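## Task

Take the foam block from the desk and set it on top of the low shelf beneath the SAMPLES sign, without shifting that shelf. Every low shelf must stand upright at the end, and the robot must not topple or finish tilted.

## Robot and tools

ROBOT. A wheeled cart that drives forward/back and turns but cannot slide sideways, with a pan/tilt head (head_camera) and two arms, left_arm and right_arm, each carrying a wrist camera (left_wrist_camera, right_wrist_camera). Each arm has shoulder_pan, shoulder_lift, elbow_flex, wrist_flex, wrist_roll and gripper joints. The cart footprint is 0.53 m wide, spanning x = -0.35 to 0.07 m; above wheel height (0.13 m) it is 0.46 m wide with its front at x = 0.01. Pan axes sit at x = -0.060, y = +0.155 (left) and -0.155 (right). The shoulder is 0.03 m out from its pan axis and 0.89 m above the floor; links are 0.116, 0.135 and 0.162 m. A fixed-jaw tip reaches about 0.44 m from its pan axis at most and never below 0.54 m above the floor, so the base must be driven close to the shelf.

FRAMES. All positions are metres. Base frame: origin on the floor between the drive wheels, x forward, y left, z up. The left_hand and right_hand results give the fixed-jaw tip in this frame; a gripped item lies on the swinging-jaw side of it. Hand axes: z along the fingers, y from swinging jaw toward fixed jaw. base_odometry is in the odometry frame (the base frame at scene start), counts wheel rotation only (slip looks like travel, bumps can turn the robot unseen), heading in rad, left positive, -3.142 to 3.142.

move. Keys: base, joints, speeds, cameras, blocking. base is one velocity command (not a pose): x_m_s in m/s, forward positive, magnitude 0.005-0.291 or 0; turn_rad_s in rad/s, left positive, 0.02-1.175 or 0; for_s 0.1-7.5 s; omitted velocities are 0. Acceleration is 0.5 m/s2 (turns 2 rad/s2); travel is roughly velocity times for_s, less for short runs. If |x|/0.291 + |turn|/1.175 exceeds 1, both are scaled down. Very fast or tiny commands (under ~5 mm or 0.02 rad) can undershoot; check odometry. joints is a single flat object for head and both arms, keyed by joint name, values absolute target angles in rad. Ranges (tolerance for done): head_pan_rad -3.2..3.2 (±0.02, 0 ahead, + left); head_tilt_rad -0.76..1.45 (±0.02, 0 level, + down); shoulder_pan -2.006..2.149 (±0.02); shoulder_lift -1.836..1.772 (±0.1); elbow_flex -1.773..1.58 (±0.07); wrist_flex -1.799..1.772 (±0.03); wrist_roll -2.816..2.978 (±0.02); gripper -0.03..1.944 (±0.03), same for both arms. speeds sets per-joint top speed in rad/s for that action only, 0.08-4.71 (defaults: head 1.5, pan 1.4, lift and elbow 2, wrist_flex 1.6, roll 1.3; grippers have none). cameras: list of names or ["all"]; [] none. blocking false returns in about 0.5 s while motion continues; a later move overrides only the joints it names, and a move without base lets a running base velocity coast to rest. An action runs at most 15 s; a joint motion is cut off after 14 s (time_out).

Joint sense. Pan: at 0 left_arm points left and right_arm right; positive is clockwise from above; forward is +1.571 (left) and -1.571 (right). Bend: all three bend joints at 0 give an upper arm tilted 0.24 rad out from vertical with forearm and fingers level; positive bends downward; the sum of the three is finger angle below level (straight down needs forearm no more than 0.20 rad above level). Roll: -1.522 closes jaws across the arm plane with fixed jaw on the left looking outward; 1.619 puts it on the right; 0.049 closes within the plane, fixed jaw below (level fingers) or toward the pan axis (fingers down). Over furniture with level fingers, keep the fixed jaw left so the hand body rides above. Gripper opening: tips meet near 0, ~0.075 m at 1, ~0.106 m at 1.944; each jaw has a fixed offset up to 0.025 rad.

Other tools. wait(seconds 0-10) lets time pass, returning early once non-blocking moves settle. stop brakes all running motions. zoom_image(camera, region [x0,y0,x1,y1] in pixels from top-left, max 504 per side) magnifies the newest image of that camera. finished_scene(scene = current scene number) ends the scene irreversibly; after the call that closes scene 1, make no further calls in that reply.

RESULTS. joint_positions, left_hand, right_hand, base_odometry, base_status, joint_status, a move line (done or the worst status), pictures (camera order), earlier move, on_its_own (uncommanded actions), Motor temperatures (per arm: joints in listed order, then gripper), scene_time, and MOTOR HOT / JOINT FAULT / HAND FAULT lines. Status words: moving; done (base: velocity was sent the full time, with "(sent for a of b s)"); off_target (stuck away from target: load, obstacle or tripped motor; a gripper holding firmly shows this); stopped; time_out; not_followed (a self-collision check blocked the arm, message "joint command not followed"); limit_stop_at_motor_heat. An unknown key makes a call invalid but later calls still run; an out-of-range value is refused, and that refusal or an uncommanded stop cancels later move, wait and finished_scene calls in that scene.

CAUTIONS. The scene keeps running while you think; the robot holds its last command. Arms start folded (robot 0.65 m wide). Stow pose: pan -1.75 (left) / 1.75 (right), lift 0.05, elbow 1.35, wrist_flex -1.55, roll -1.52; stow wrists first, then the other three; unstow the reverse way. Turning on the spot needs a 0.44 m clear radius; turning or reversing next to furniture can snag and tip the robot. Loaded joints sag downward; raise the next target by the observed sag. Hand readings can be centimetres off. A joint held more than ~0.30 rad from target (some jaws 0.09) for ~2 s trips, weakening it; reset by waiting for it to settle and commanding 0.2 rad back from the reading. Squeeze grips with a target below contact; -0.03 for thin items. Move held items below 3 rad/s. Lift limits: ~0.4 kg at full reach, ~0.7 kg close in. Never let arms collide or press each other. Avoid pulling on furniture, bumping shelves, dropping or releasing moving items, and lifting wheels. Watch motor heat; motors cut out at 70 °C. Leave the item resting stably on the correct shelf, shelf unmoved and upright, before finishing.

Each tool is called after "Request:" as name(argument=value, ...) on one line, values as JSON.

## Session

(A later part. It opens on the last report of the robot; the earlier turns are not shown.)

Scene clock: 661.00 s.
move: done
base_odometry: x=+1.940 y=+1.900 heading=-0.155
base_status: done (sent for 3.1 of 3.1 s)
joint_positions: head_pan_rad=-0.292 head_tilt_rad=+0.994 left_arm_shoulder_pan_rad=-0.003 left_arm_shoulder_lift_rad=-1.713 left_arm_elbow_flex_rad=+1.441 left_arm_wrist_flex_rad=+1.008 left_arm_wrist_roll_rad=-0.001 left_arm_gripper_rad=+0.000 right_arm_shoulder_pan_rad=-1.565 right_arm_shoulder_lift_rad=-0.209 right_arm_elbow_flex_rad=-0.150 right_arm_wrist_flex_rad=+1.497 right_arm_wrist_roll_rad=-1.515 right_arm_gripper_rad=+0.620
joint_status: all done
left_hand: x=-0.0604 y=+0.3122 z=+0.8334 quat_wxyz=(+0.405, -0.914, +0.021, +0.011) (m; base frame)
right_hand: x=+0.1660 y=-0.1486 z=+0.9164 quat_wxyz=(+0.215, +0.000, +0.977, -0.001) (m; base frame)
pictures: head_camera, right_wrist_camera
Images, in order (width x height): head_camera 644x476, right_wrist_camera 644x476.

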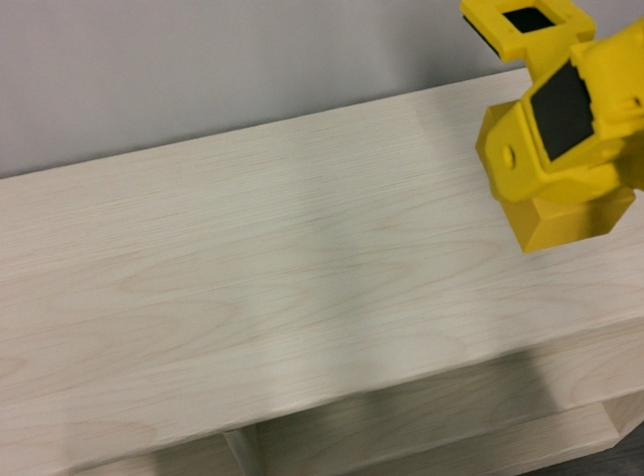

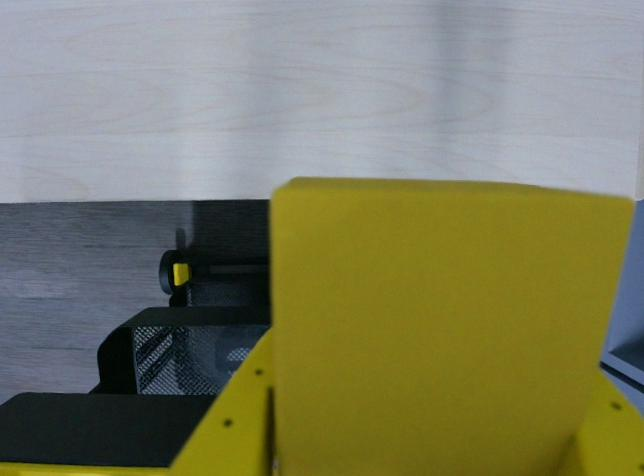

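Request:
move(base={"x_m_s": 0.1, "for_s": 0.65})

Request:
move(joints={"right_arm_shoulder_lift_rad": 0.77, "right_arm_elbow_flex_rad": 0.13, "right_arm_wrist_flex_rad": 0.27, "head_pan_rad": -0.5, "head_tilt_rad": 0.95}, speeds={"right_arm_shoulder_lift_rad": 0.7, "right_arm_elbow_flex_rad": 0.25, "right_arm_wrist_flex_rad": 0.9}, cameras=["head_camera", "right_wrist_camera"])

Scene clock: 695.60 s.
move: done
base_odometry: x=+2.006 y=+1.890 heading=-0.155
base_status: done (sent for 0.67 of 0.67 s)
joint_positions: head_pan_rad=-0.292 head_tilt_rad=+0.994 left_arm_shoulder_pan_rad=-0.006 left_arm_shoulder_lift_rad=-1.713 left_arm_elbow_flex_rad=+1.441 left_arm_wrist_flex_rad=+1.008 left_arm_wrist_roll_rad=-0.001 left_arm_gripper_rad=+0.000 right_arm_shoulder_pan_rad=-1.565 right_arm_shoulder_lift_rad=-0.209 right_arm_elbow_flex_rad=-0.150 right_arm_wrist_flex_rad=+1.497 right_arm_wrist_roll_rad=-1.515 right_arm_gripper_rad=+0.620
joint_status: not commanded
left_hand: x=-0.0609 y=+0.3122 z=+0.8334 quat_wxyz=(+0.405, -0.914, +0.020, +0.011) (m; base frame)
right_hand: x=+0.1660 y=-0.1486 z=+0.9164 quat_wxyz=(+0.215, +0.000, +0.977, -0.001) (m; base frame)
pictures: none

Scene clock: 697.67 s.
move: done
base_odometry: x=+2.006 y=+1.890 heading=-0.155
base_status: not commanded
joint_positions: head_pan_rad=-0.491 head_tilt_rad=+0.963 left_arm_shoulder_pan_rad=-0.006 left_arm_shoulder_lift_rad=-1.713 left_arm_elbow_flex_rad=+1.441 left_arm_wrist_flex_rad=+1.008 left_arm_wrist_roll_rad=-0.001 left_arm_gripper_rad=+0.000 right_arm_shoulder_pan_rad=-1.565 right_arm_shoulder_lift_rad=+0.782 right_arm_elbow_flex_rad=+0.131 right_arm_wrist_flex_rad=+0.282 right_arm_wrist_roll_rad=-1.515 right_arm_gripper_rad=+0.620
joint_status: all done
left_hand: x=-0.0609 y=+0.3122 z=+0.8334 quat_wxyz=(+0.405, -0.914, +0.020, +0.011) (m; base frame)
right_hand: x=+0.2150 y=-0.1488 z=+0.7012 quat_wxyz=(+0.187, +0.000, +0.982, -0.001) (m; base frame)
pictures: head_camera, right_wrist_camera
Images, in order (width x height): head_camera 644x476, right_wrist_camera 644x476.

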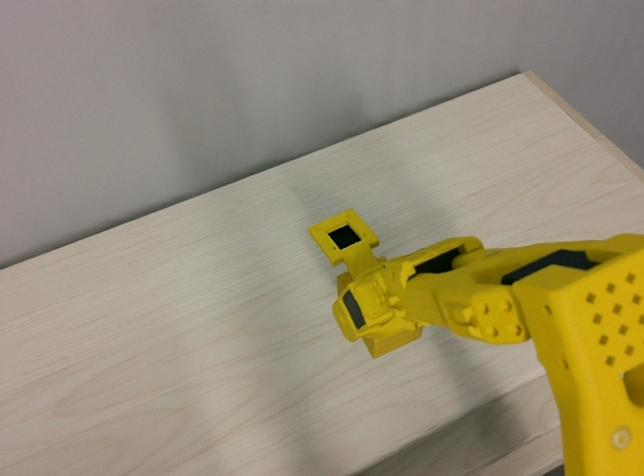

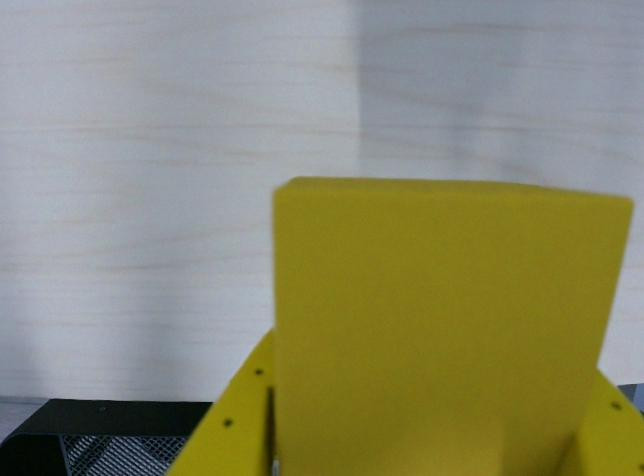

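Request:
move(joints={"right_arm_shoulder_lift_rad": 1.30, "right_arm_elbow_flex_rad": -0.225, "right_arm_wrist_flex_rad": 0.09}, speeds={"right_arm_shoulder_lift_rad": 0.5, "right_arm_elbow_flex_rad": 0.34, "right_arm_wrist_flex_rad": 0.18}, cameras=["head_camera", "right_wrist_camera"])

Scene clock: 709.80 s.
move: done
base_odometry: x=+2.006 y=+1.890 heading=-0.155
base_status: not commanded
joint_positions: head_pan_rad=-0.491 head_tilt_rad=+0.963 left_arm_shoulder_pan_rad=-0.006 left_arm_shoulder_lift_rad=-1.713 left_arm_elbow_flex_rad=+1.441 left_arm_wrist_flex_rad=+1.008 left_arm_wrist_roll_rad=-0.001 left_arm_gripper_rad=+0.000 right_arm_shoulder_pan_rad=-1.565 right_arm_shoulder_lift_rad=+1.311 right_arm_elbow_flex_rad=-0.196 right_arm_wrist_flex_rad=+0.101 right_arm_wrist_roll_rad=-1.515 right_arm_gripper_rad=+0.620
joint_status: all done
left_hand: x=-0.0609 y=+0.3122 z=+0.8334 quat_wxyz=(+0.405, -0.914, +0.020, +0.011) (m; base frame)
right_hand: x=+0.2060 y=-0.1488 z=+0.6264 quat_wxyz=(+0.176, +0.000, +0.984, -0.001) (m; base frame)
pictures: head_camera, right_wrist_camera
Images, in order (width x height): head_camera 644x476, right_wrist_camera 644x476.

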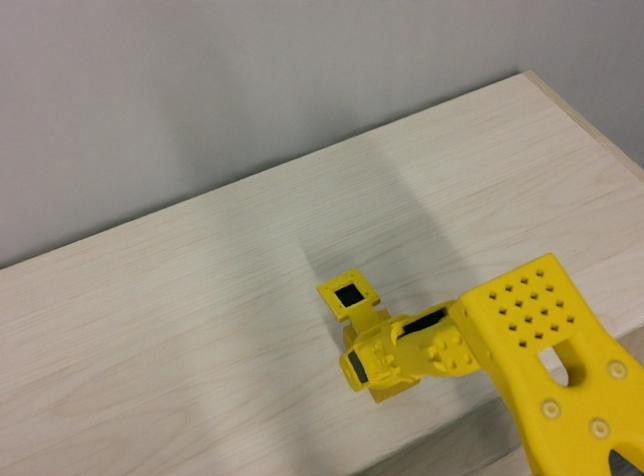

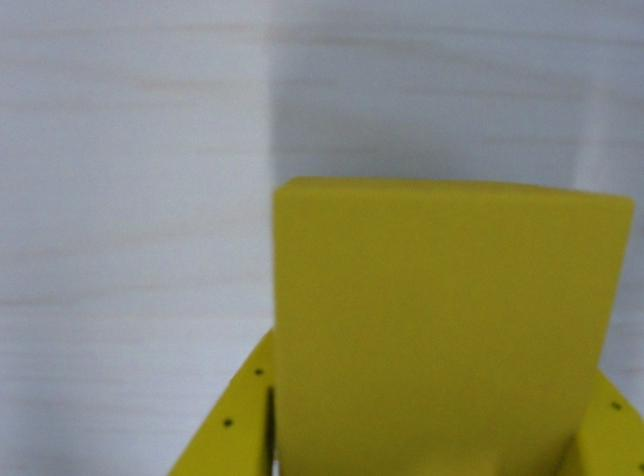

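Request:
move(joints={"right_arm_shoulder_lift_rad": 1.52, "right_arm_elbow_flex_rad": -0.45, "right_arm_wrist_flex_rad": 0.095}, speeds={"right_arm_shoulder_lift_rad": 0.3, "right_arm_elbow_flex_rad": 0.34, "right_arm_wrist_flex_rad": 0.18}, cameras=["head_camera", "right_wrist_camera"])

Scene clock: 718.97 s.
move: done
base_odometry: x=+2.006 y=+1.890 heading=-0.155
base_status: not commanded
joint_positions: head_pan_rad=-0.491 head_tilt_rad=+0.963 left_arm_shoulder_pan_rad=-0.006 left_arm_shoulder_lift_rad=-1.713 left_arm_elbow_flex_rad=+1.441 left_arm_wrist_flex_rad=+1.008 left_arm_wrist_roll_rad=-0.001 left_arm_gripper_rad=+0.000 right_arm_shoulder_pan_rad=-1.564 right_arm_shoulder_lift_rad=+1.480 right_arm_elbow_flex_rad=-0.437 right_arm_wrist_flex_rad=+0.101 right_arm_wrist_roll_rad=-1.514 right_arm_gripper_rad=+0.620
joint_status: all done
left_hand: x=-0.0609 y=+0.3122 z=+0.8334 quat_wxyz=(+0.405, -0.914, +0.020, +0.011) (m; base frame)
right_hand: x=+0.2237 y=-0.1493 z=+0.6162 quat_wxyz=(+0.212, +0.000, +0.977, -0.002) (m; base frame)
pictures: head_camera, right_wrist_camera
Images, in order (width x height): head_camera 644x476, right_wrist_camera 644x476.

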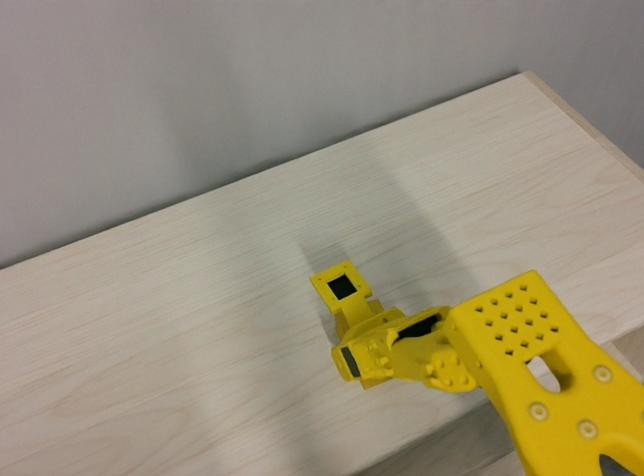

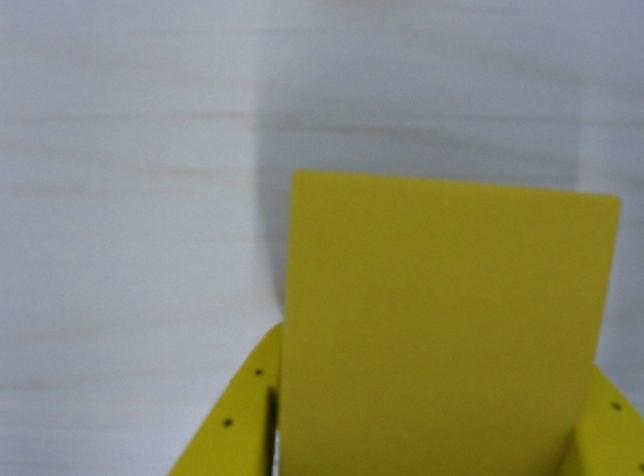

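Request:
move(joints={"right_arm_wrist_flex_rad": 0.15, "right_arm_shoulder_lift_rad": 1.54}, speeds={"right_arm_shoulder_lift_rad": 0.2, "right_arm_wrist_flex_rad": 0.2}, cameras=["right_wrist_camera"])

Request:
move(joints={"right_arm_gripper_rad": 0.75}, cameras=["right_wrist_camera"])

Request:
move(joints={"right_arm_gripper_rad": 1.2}, cameras=["head_camera", "right_wrist_camera"])

Scene clock: 728.87 s.
move: done
base_odometry: x=+2.006 y=+1.890 heading=-0.155
base_status: not commanded
joint_positions: head_pan_rad=-0.491 head_tilt_rad=+0.963 left_arm_shoulder_pan_rad=-0.004 left_arm_shoulder_lift_rad=-1.713 left_arm_elbow_flex_rad=+1.441 left_arm_wrist_flex_rad=+1.008 left_arm_wrist_roll_rad=-0.001 left_arm_gripper_rad=+0.000 right_arm_shoulder_pan_rad=-1.564 right_arm_shoulder_lift_rad=+1.486 right_arm_elbow_flex_rad=-0.452 right_arm_wrist_flex_rad=+0.126 right_arm_wrist_roll_rad=-1.514 right_arm_gripper_rad=+0.620
joint_status: all done
left_hand: x=-0.0607 y=+0.3122 z=+0.8334 quat_wxyz=(+0.405, -0.914, +0.021, +0.011) (m; base frame)
right_hand: x=+0.2224 y=-0.1493 z=+0.6152 quat_wxyz=(+0.204, +0.000, +0.979, -0.002) (m; base frame)
pictures: right_wrist_camera
Images, in order (width x height): right_wrist_camera 644x476.

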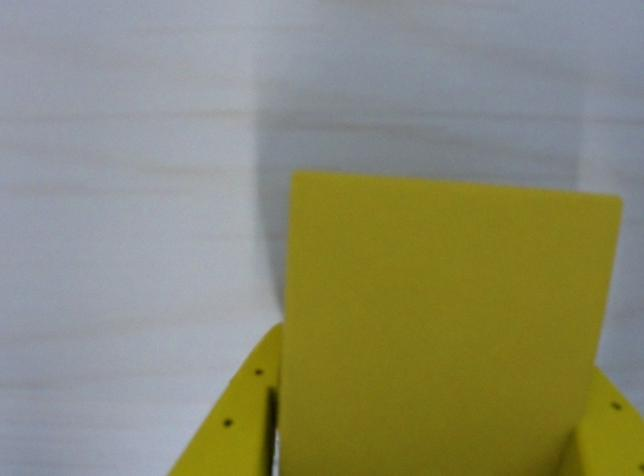

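Scene clock: 729.53 s.
move: done
base_odometry: x=+2.006 y=+1.890 heading=-0.155
base_status: not commanded
joint_positions: head_pan_rad=-0.491 head_tilt_rad=+0.963 left_arm_shoulder_pan_rad=-0.003 left_arm_shoulder_lift_rad=-1.713 left_arm_elbow_flex_rad=+1.441 left_arm_wrist_flex_rad=+1.008 left_arm_wrist_roll_rad=-0.001 left_arm_gripper_rad=+0.000 right_arm_shoulder_pan_rad=-1.570 right_arm_shoulder_lift_rad=+1.495 right_arm_elbow_flex_rad=-0.454 right_arm_wrist_flex_rad=+0.126 right_arm_wrist_roll_rad=-1.514 right_arm_gripper_rad=+0.741
joint_status: all done
left_hand: x=-0.0604 y=+0.3122 z=+0.8334 quat_wxyz=(+0.405, -0.914, +0.021, +0.011) (m; base frame)
right_hand: x=+0.2202 y=-0.1476 z=+0.6131 quat_wxyz=(+0.201, -0.003, +0.980, -0.001) (m; base frame)
pictures: right_wrist_camera
Images, in order (width x height): right_wrist_camera 644x476.

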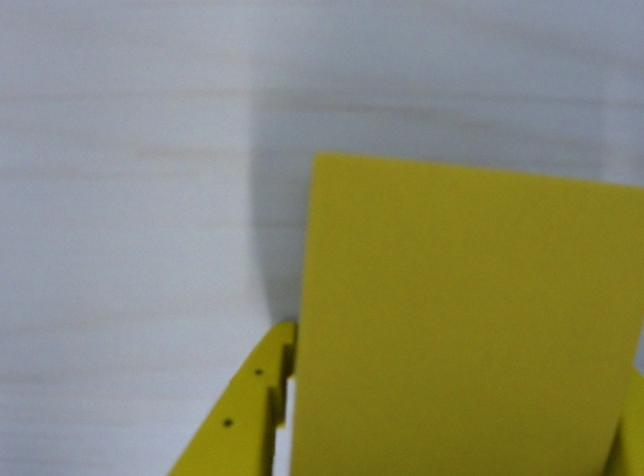

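Scene clock: 730.30 s.
move: done
base_odometry: x=+2.006 y=+1.890 heading=-0.155
base_status: not commanded
joint_positions: head_pan_rad=-0.491 head_tilt_rad=+0.963 left_arm_shoulder_pan_rad=-0.003 left_arm_shoulder_lift_rad=-1.713 left_arm_elbow_flex_rad=+1.441 left_arm_wrist_flex_rad=+1.008 left_arm_wrist_roll_rad=-0.001 left_arm_gripper_rad=+0.000 right_arm_shoulder_pan_rad=-1.568 right_arm_shoulder_lift_rad=+1.495 right_arm_elbow_flex_rad=-0.454 right_arm_wrist_flex_rad=+0.126 right_arm_wrist_roll_rad=-1.526 right_arm_gripper_rad=+1.190
joint_status: all done
left_hand: x=-0.0604 y=+0.3122 z=+0.8334 quat_wxyz=(+0.405, -0.914, +0.021, +0.011) (m; base frame)
right_hand: x=+0.2203 y=-0.1480 z=+0.6131 quat_wxyz=(+0.201, +0.003, +0.980, +0.000) (m; base frame)
pictures: head_camera, right_wrist_camera
Images, in order (width x height): head_camera 644x476, right_wrist_camera 644x476.

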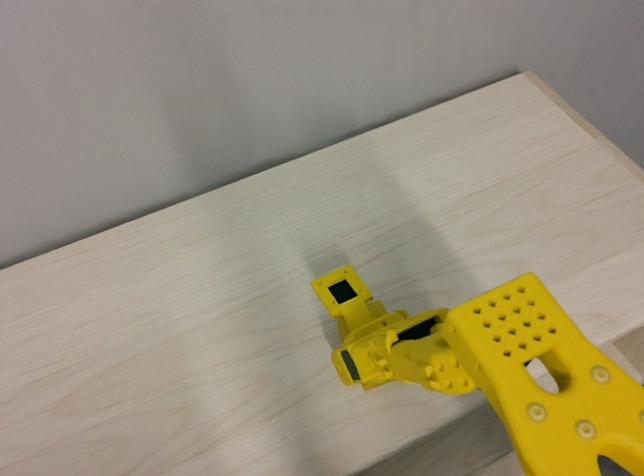

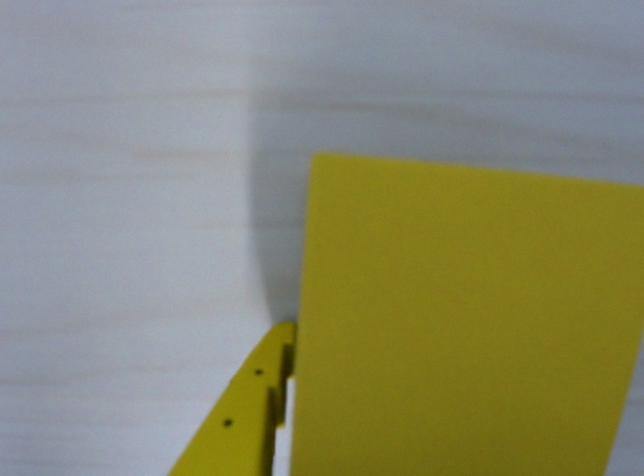

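Request:
move(joints={"right_arm_shoulder_lift_rad": 0.84, "right_arm_elbow_flex_rad": -0.039, "right_arm_wrist_flex_rad": 0.368}, speeds={"right_arm_shoulder_lift_rad": 0.5, "right_arm_elbow_flex_rad": 0.33, "right_arm_wrist_flex_rad": 0.2}, cameras=["head_camera", "right_wrist_camera"])

Request:
move(joints={"right_arm_shoulder_lift_rad": -0.2, "right_arm_elbow_flex_rad": -0.15, "right_arm_wrist_flex_rad": 1.5}, cameras=["head_camera", "right_wrist_camera"])

Scene clock: 745.70 s.
move: done
base_odometry: x=+2.006 y=+1.890 heading=-0.155
base_status: not commanded
joint_positions: head_pan_rad=-0.491 head_tilt_rad=+0.963 left_arm_shoulder_pan_rad=-0.003 left_arm_shoulder_lift_rad=-1.713 left_arm_elbow_flex_rad=+1.441 left_arm_wrist_flex_rad=+1.008 left_arm_wrist_roll_rad=-0.001 left_arm_gripper_rad=+0.000 right_arm_shoulder_pan_rad=-1.571 right_arm_shoulder_lift_rad=+0.906 right_arm_elbow_flex_rad=-0.041 right_arm_wrist_flex_rad=+0.363 right_arm_wrist_roll_rad=-1.526 right_arm_gripper_rad=+1.190
joint_status: all done
left_hand: x=-0.0604 y=+0.3122 z=+0.8334 quat_wxyz=(+0.405, -0.914, +0.021, +0.011) (m; base frame)
right_hand: x=+0.2215 y=-0.1471 z=+0.6908 quat_wxyz=(+0.170, +0.002, +0.985, +0.000) (m; base frame)
pictures: head_camera, right_wrist_camera
Images, in order (width x height): head_camera 644x476, right_wrist_camera 644x476.

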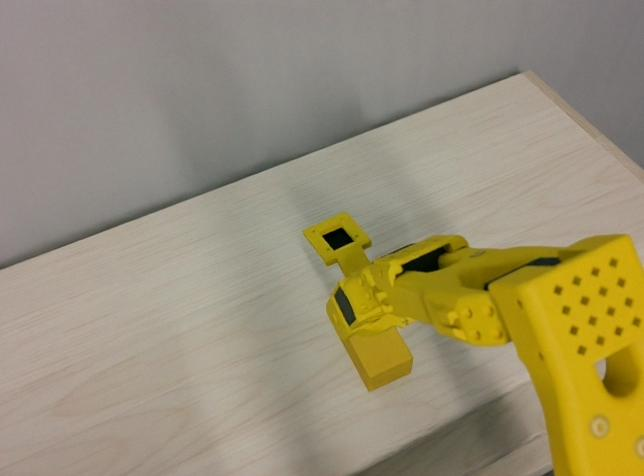

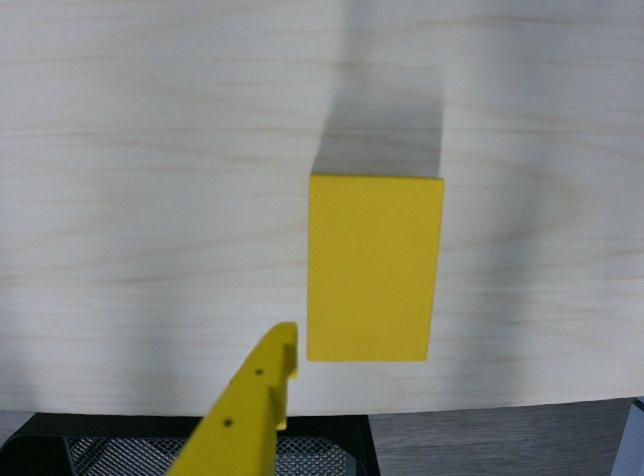

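Scene clock: 747.27 s.
move: done
base_odometry: x=+2.006 y=+1.890 heading=-0.155
base_status: not commanded
joint_positions: head_pan_rad=-0.491 head_tilt_rad=+0.963 left_arm_shoulder_pan_rad=-0.003 left_arm_shoulder_lift_rad=-1.713 left_arm_elbow_flex_rad=+1.441 left_arm_wrist_flex_rad=+1.008 left_arm_wrist_roll_rad=-0.001 left_arm_gripper_rad=+0.000 right_arm_shoulder_pan_rad=-1.571 right_arm_shoulder_lift_rad=-0.154 right_arm_elbow_flex_rad=-0.107 right_arm_wrist_flex_rad=+1.496 right_arm_wrist_roll_rad=-1.526 right_arm_gripper_rad=+1.190
joint_status: all done
left_hand: x=-0.0604 y=+0.3122 z=+0.8334 quat_wxyz=(+0.405, -0.914, +0.021, +0.011) (m; base frame)
right_hand: x=+0.1626 y=-0.1472 z=+0.8978 quat_wxyz=(+0.167, +0.002, +0.986, +0.000) (m; base frame)
pictures: head_camera, right_wrist_camera
Images, in order (width x height): head_camera 644x476, right_wrist_camera 644x476.

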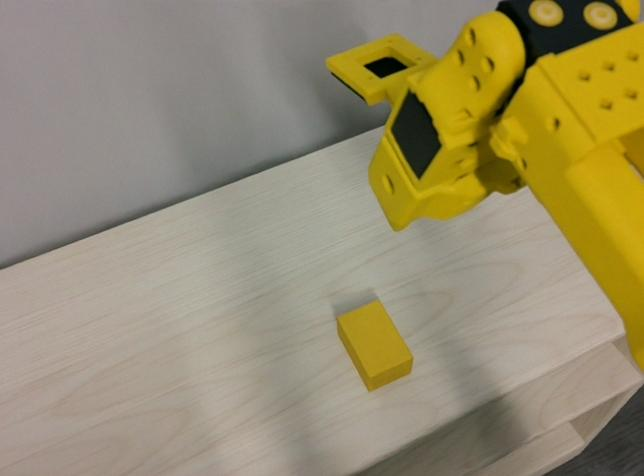

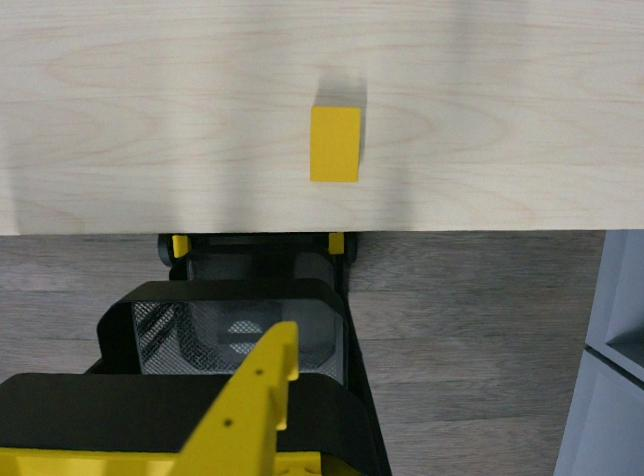

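Request:
move(base={"x_m_s": -0.2, "for_s": 3.0}, joints={"head_pan_rad": 0.0, "head_tilt_rad": 0.4}, cameras=["head_camera"])

Request:
move(base={"x_m_s": -0.2, "for_s": 3.0}, cameras=["head_camera"])

Request:
zoom_image(camera="head_camera", region=[322, 150, 522, 300])

Scene clock: 816.67 s.
move: done
base_odometry: x=+1.412 y=+1.982 heading=-0.151
base_status: done (sent for 3 of 3 s)
joint_positions: head_pan_rad=-0.011 head_tilt_rad=+0.412 left_arm_shoulder_pan_rad=+0.002 left_arm_shoulder_lift_rad=-1.713 left_arm_elbow_flex_rad=+1.441 left_arm_wrist_flex_rad=+1.008 left_arm_wrist_roll_rad=-0.001 left_arm_gripper_rad=+0.000 right_arm_shoulder_pan_rad=-1.571 right_arm_shoulder_lift_rad=-0.156 right_arm_elbow_flex_rad=-0.107 right_arm_wrist_flex_rad=+1.496 right_arm_wrist_roll_rad=-1.526 right_arm_gripper_rad=+1.190
joint_status: all done
left_hand: x=-0.0597 y=+0.3122 z=+0.8334 quat_wxyz=(+0.405, -0.914, +0.023, +0.010) (m; base frame)
right_hand: x=+0.1626 y=-0.1472 z=+0.8981 quat_wxyz=(+0.168, +0.002, +0.986, +0.000) (m; base frame)
pictures: head_camera
Images, in order (width x height): head_camera 644x476.

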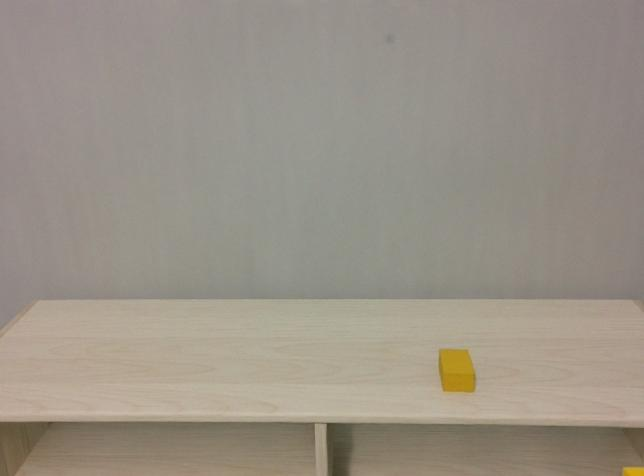

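Scene clock: 820.83 s.
move: done
base_odometry: x=+0.819 y=+2.074 heading=-0.155
base_status: done (sent for 3 of 3 s)
joint_positions: head_pan_rad=-0.011 head_tilt_rad=+0.412 left_arm_shoulder_pan_rad=+0.002 left_arm_shoulder_lift_rad=-1.713 left_arm_elbow_flex_rad=+1.441 left_arm_wrist_flex_rad=+1.008 left_arm_wrist_roll_rad=-0.001 left_arm_gripper_rad=+0.000 right_arm_shoulder_pan_rad=-1.571 right_arm_shoulder_lift_rad=-0.156 right_arm_elbow_flex_rad=-0.107 right_arm_wrist_flex_rad=+1.496 right_arm_wrist_roll_rad=-1.526 right_arm_gripper_rad=+1.190
joint_status: not commanded
left_hand: x=-0.0597 y=+0.3122 z=+0.8334 quat_wxyz=(+0.405, -0.914, +0.023, +0.010) (m; base frame)
right_hand: x=+0.1626 y=-0.1472 z=+0.8981 quat_wxyz=(+0.168, +0.002, +0.986, +0.000) (m; base frame)
pictures: head_camera
Images, in order (width x height): head_camera 644x476.

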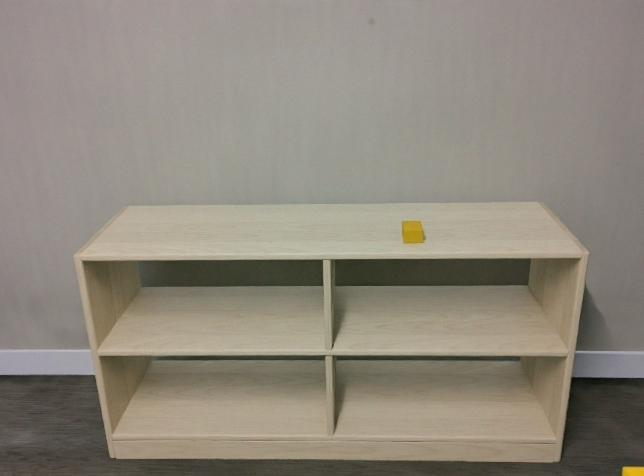

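Scaled by 2.520.

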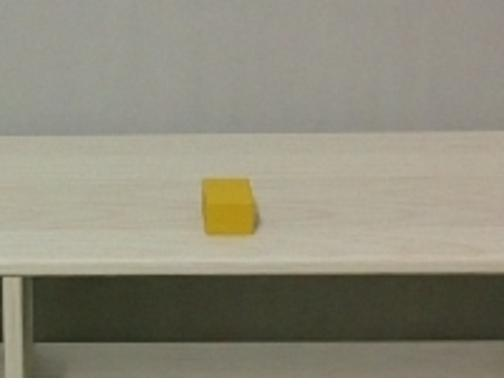

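Request:
finished_scene(scene=1)

The scene is finished: the task was done.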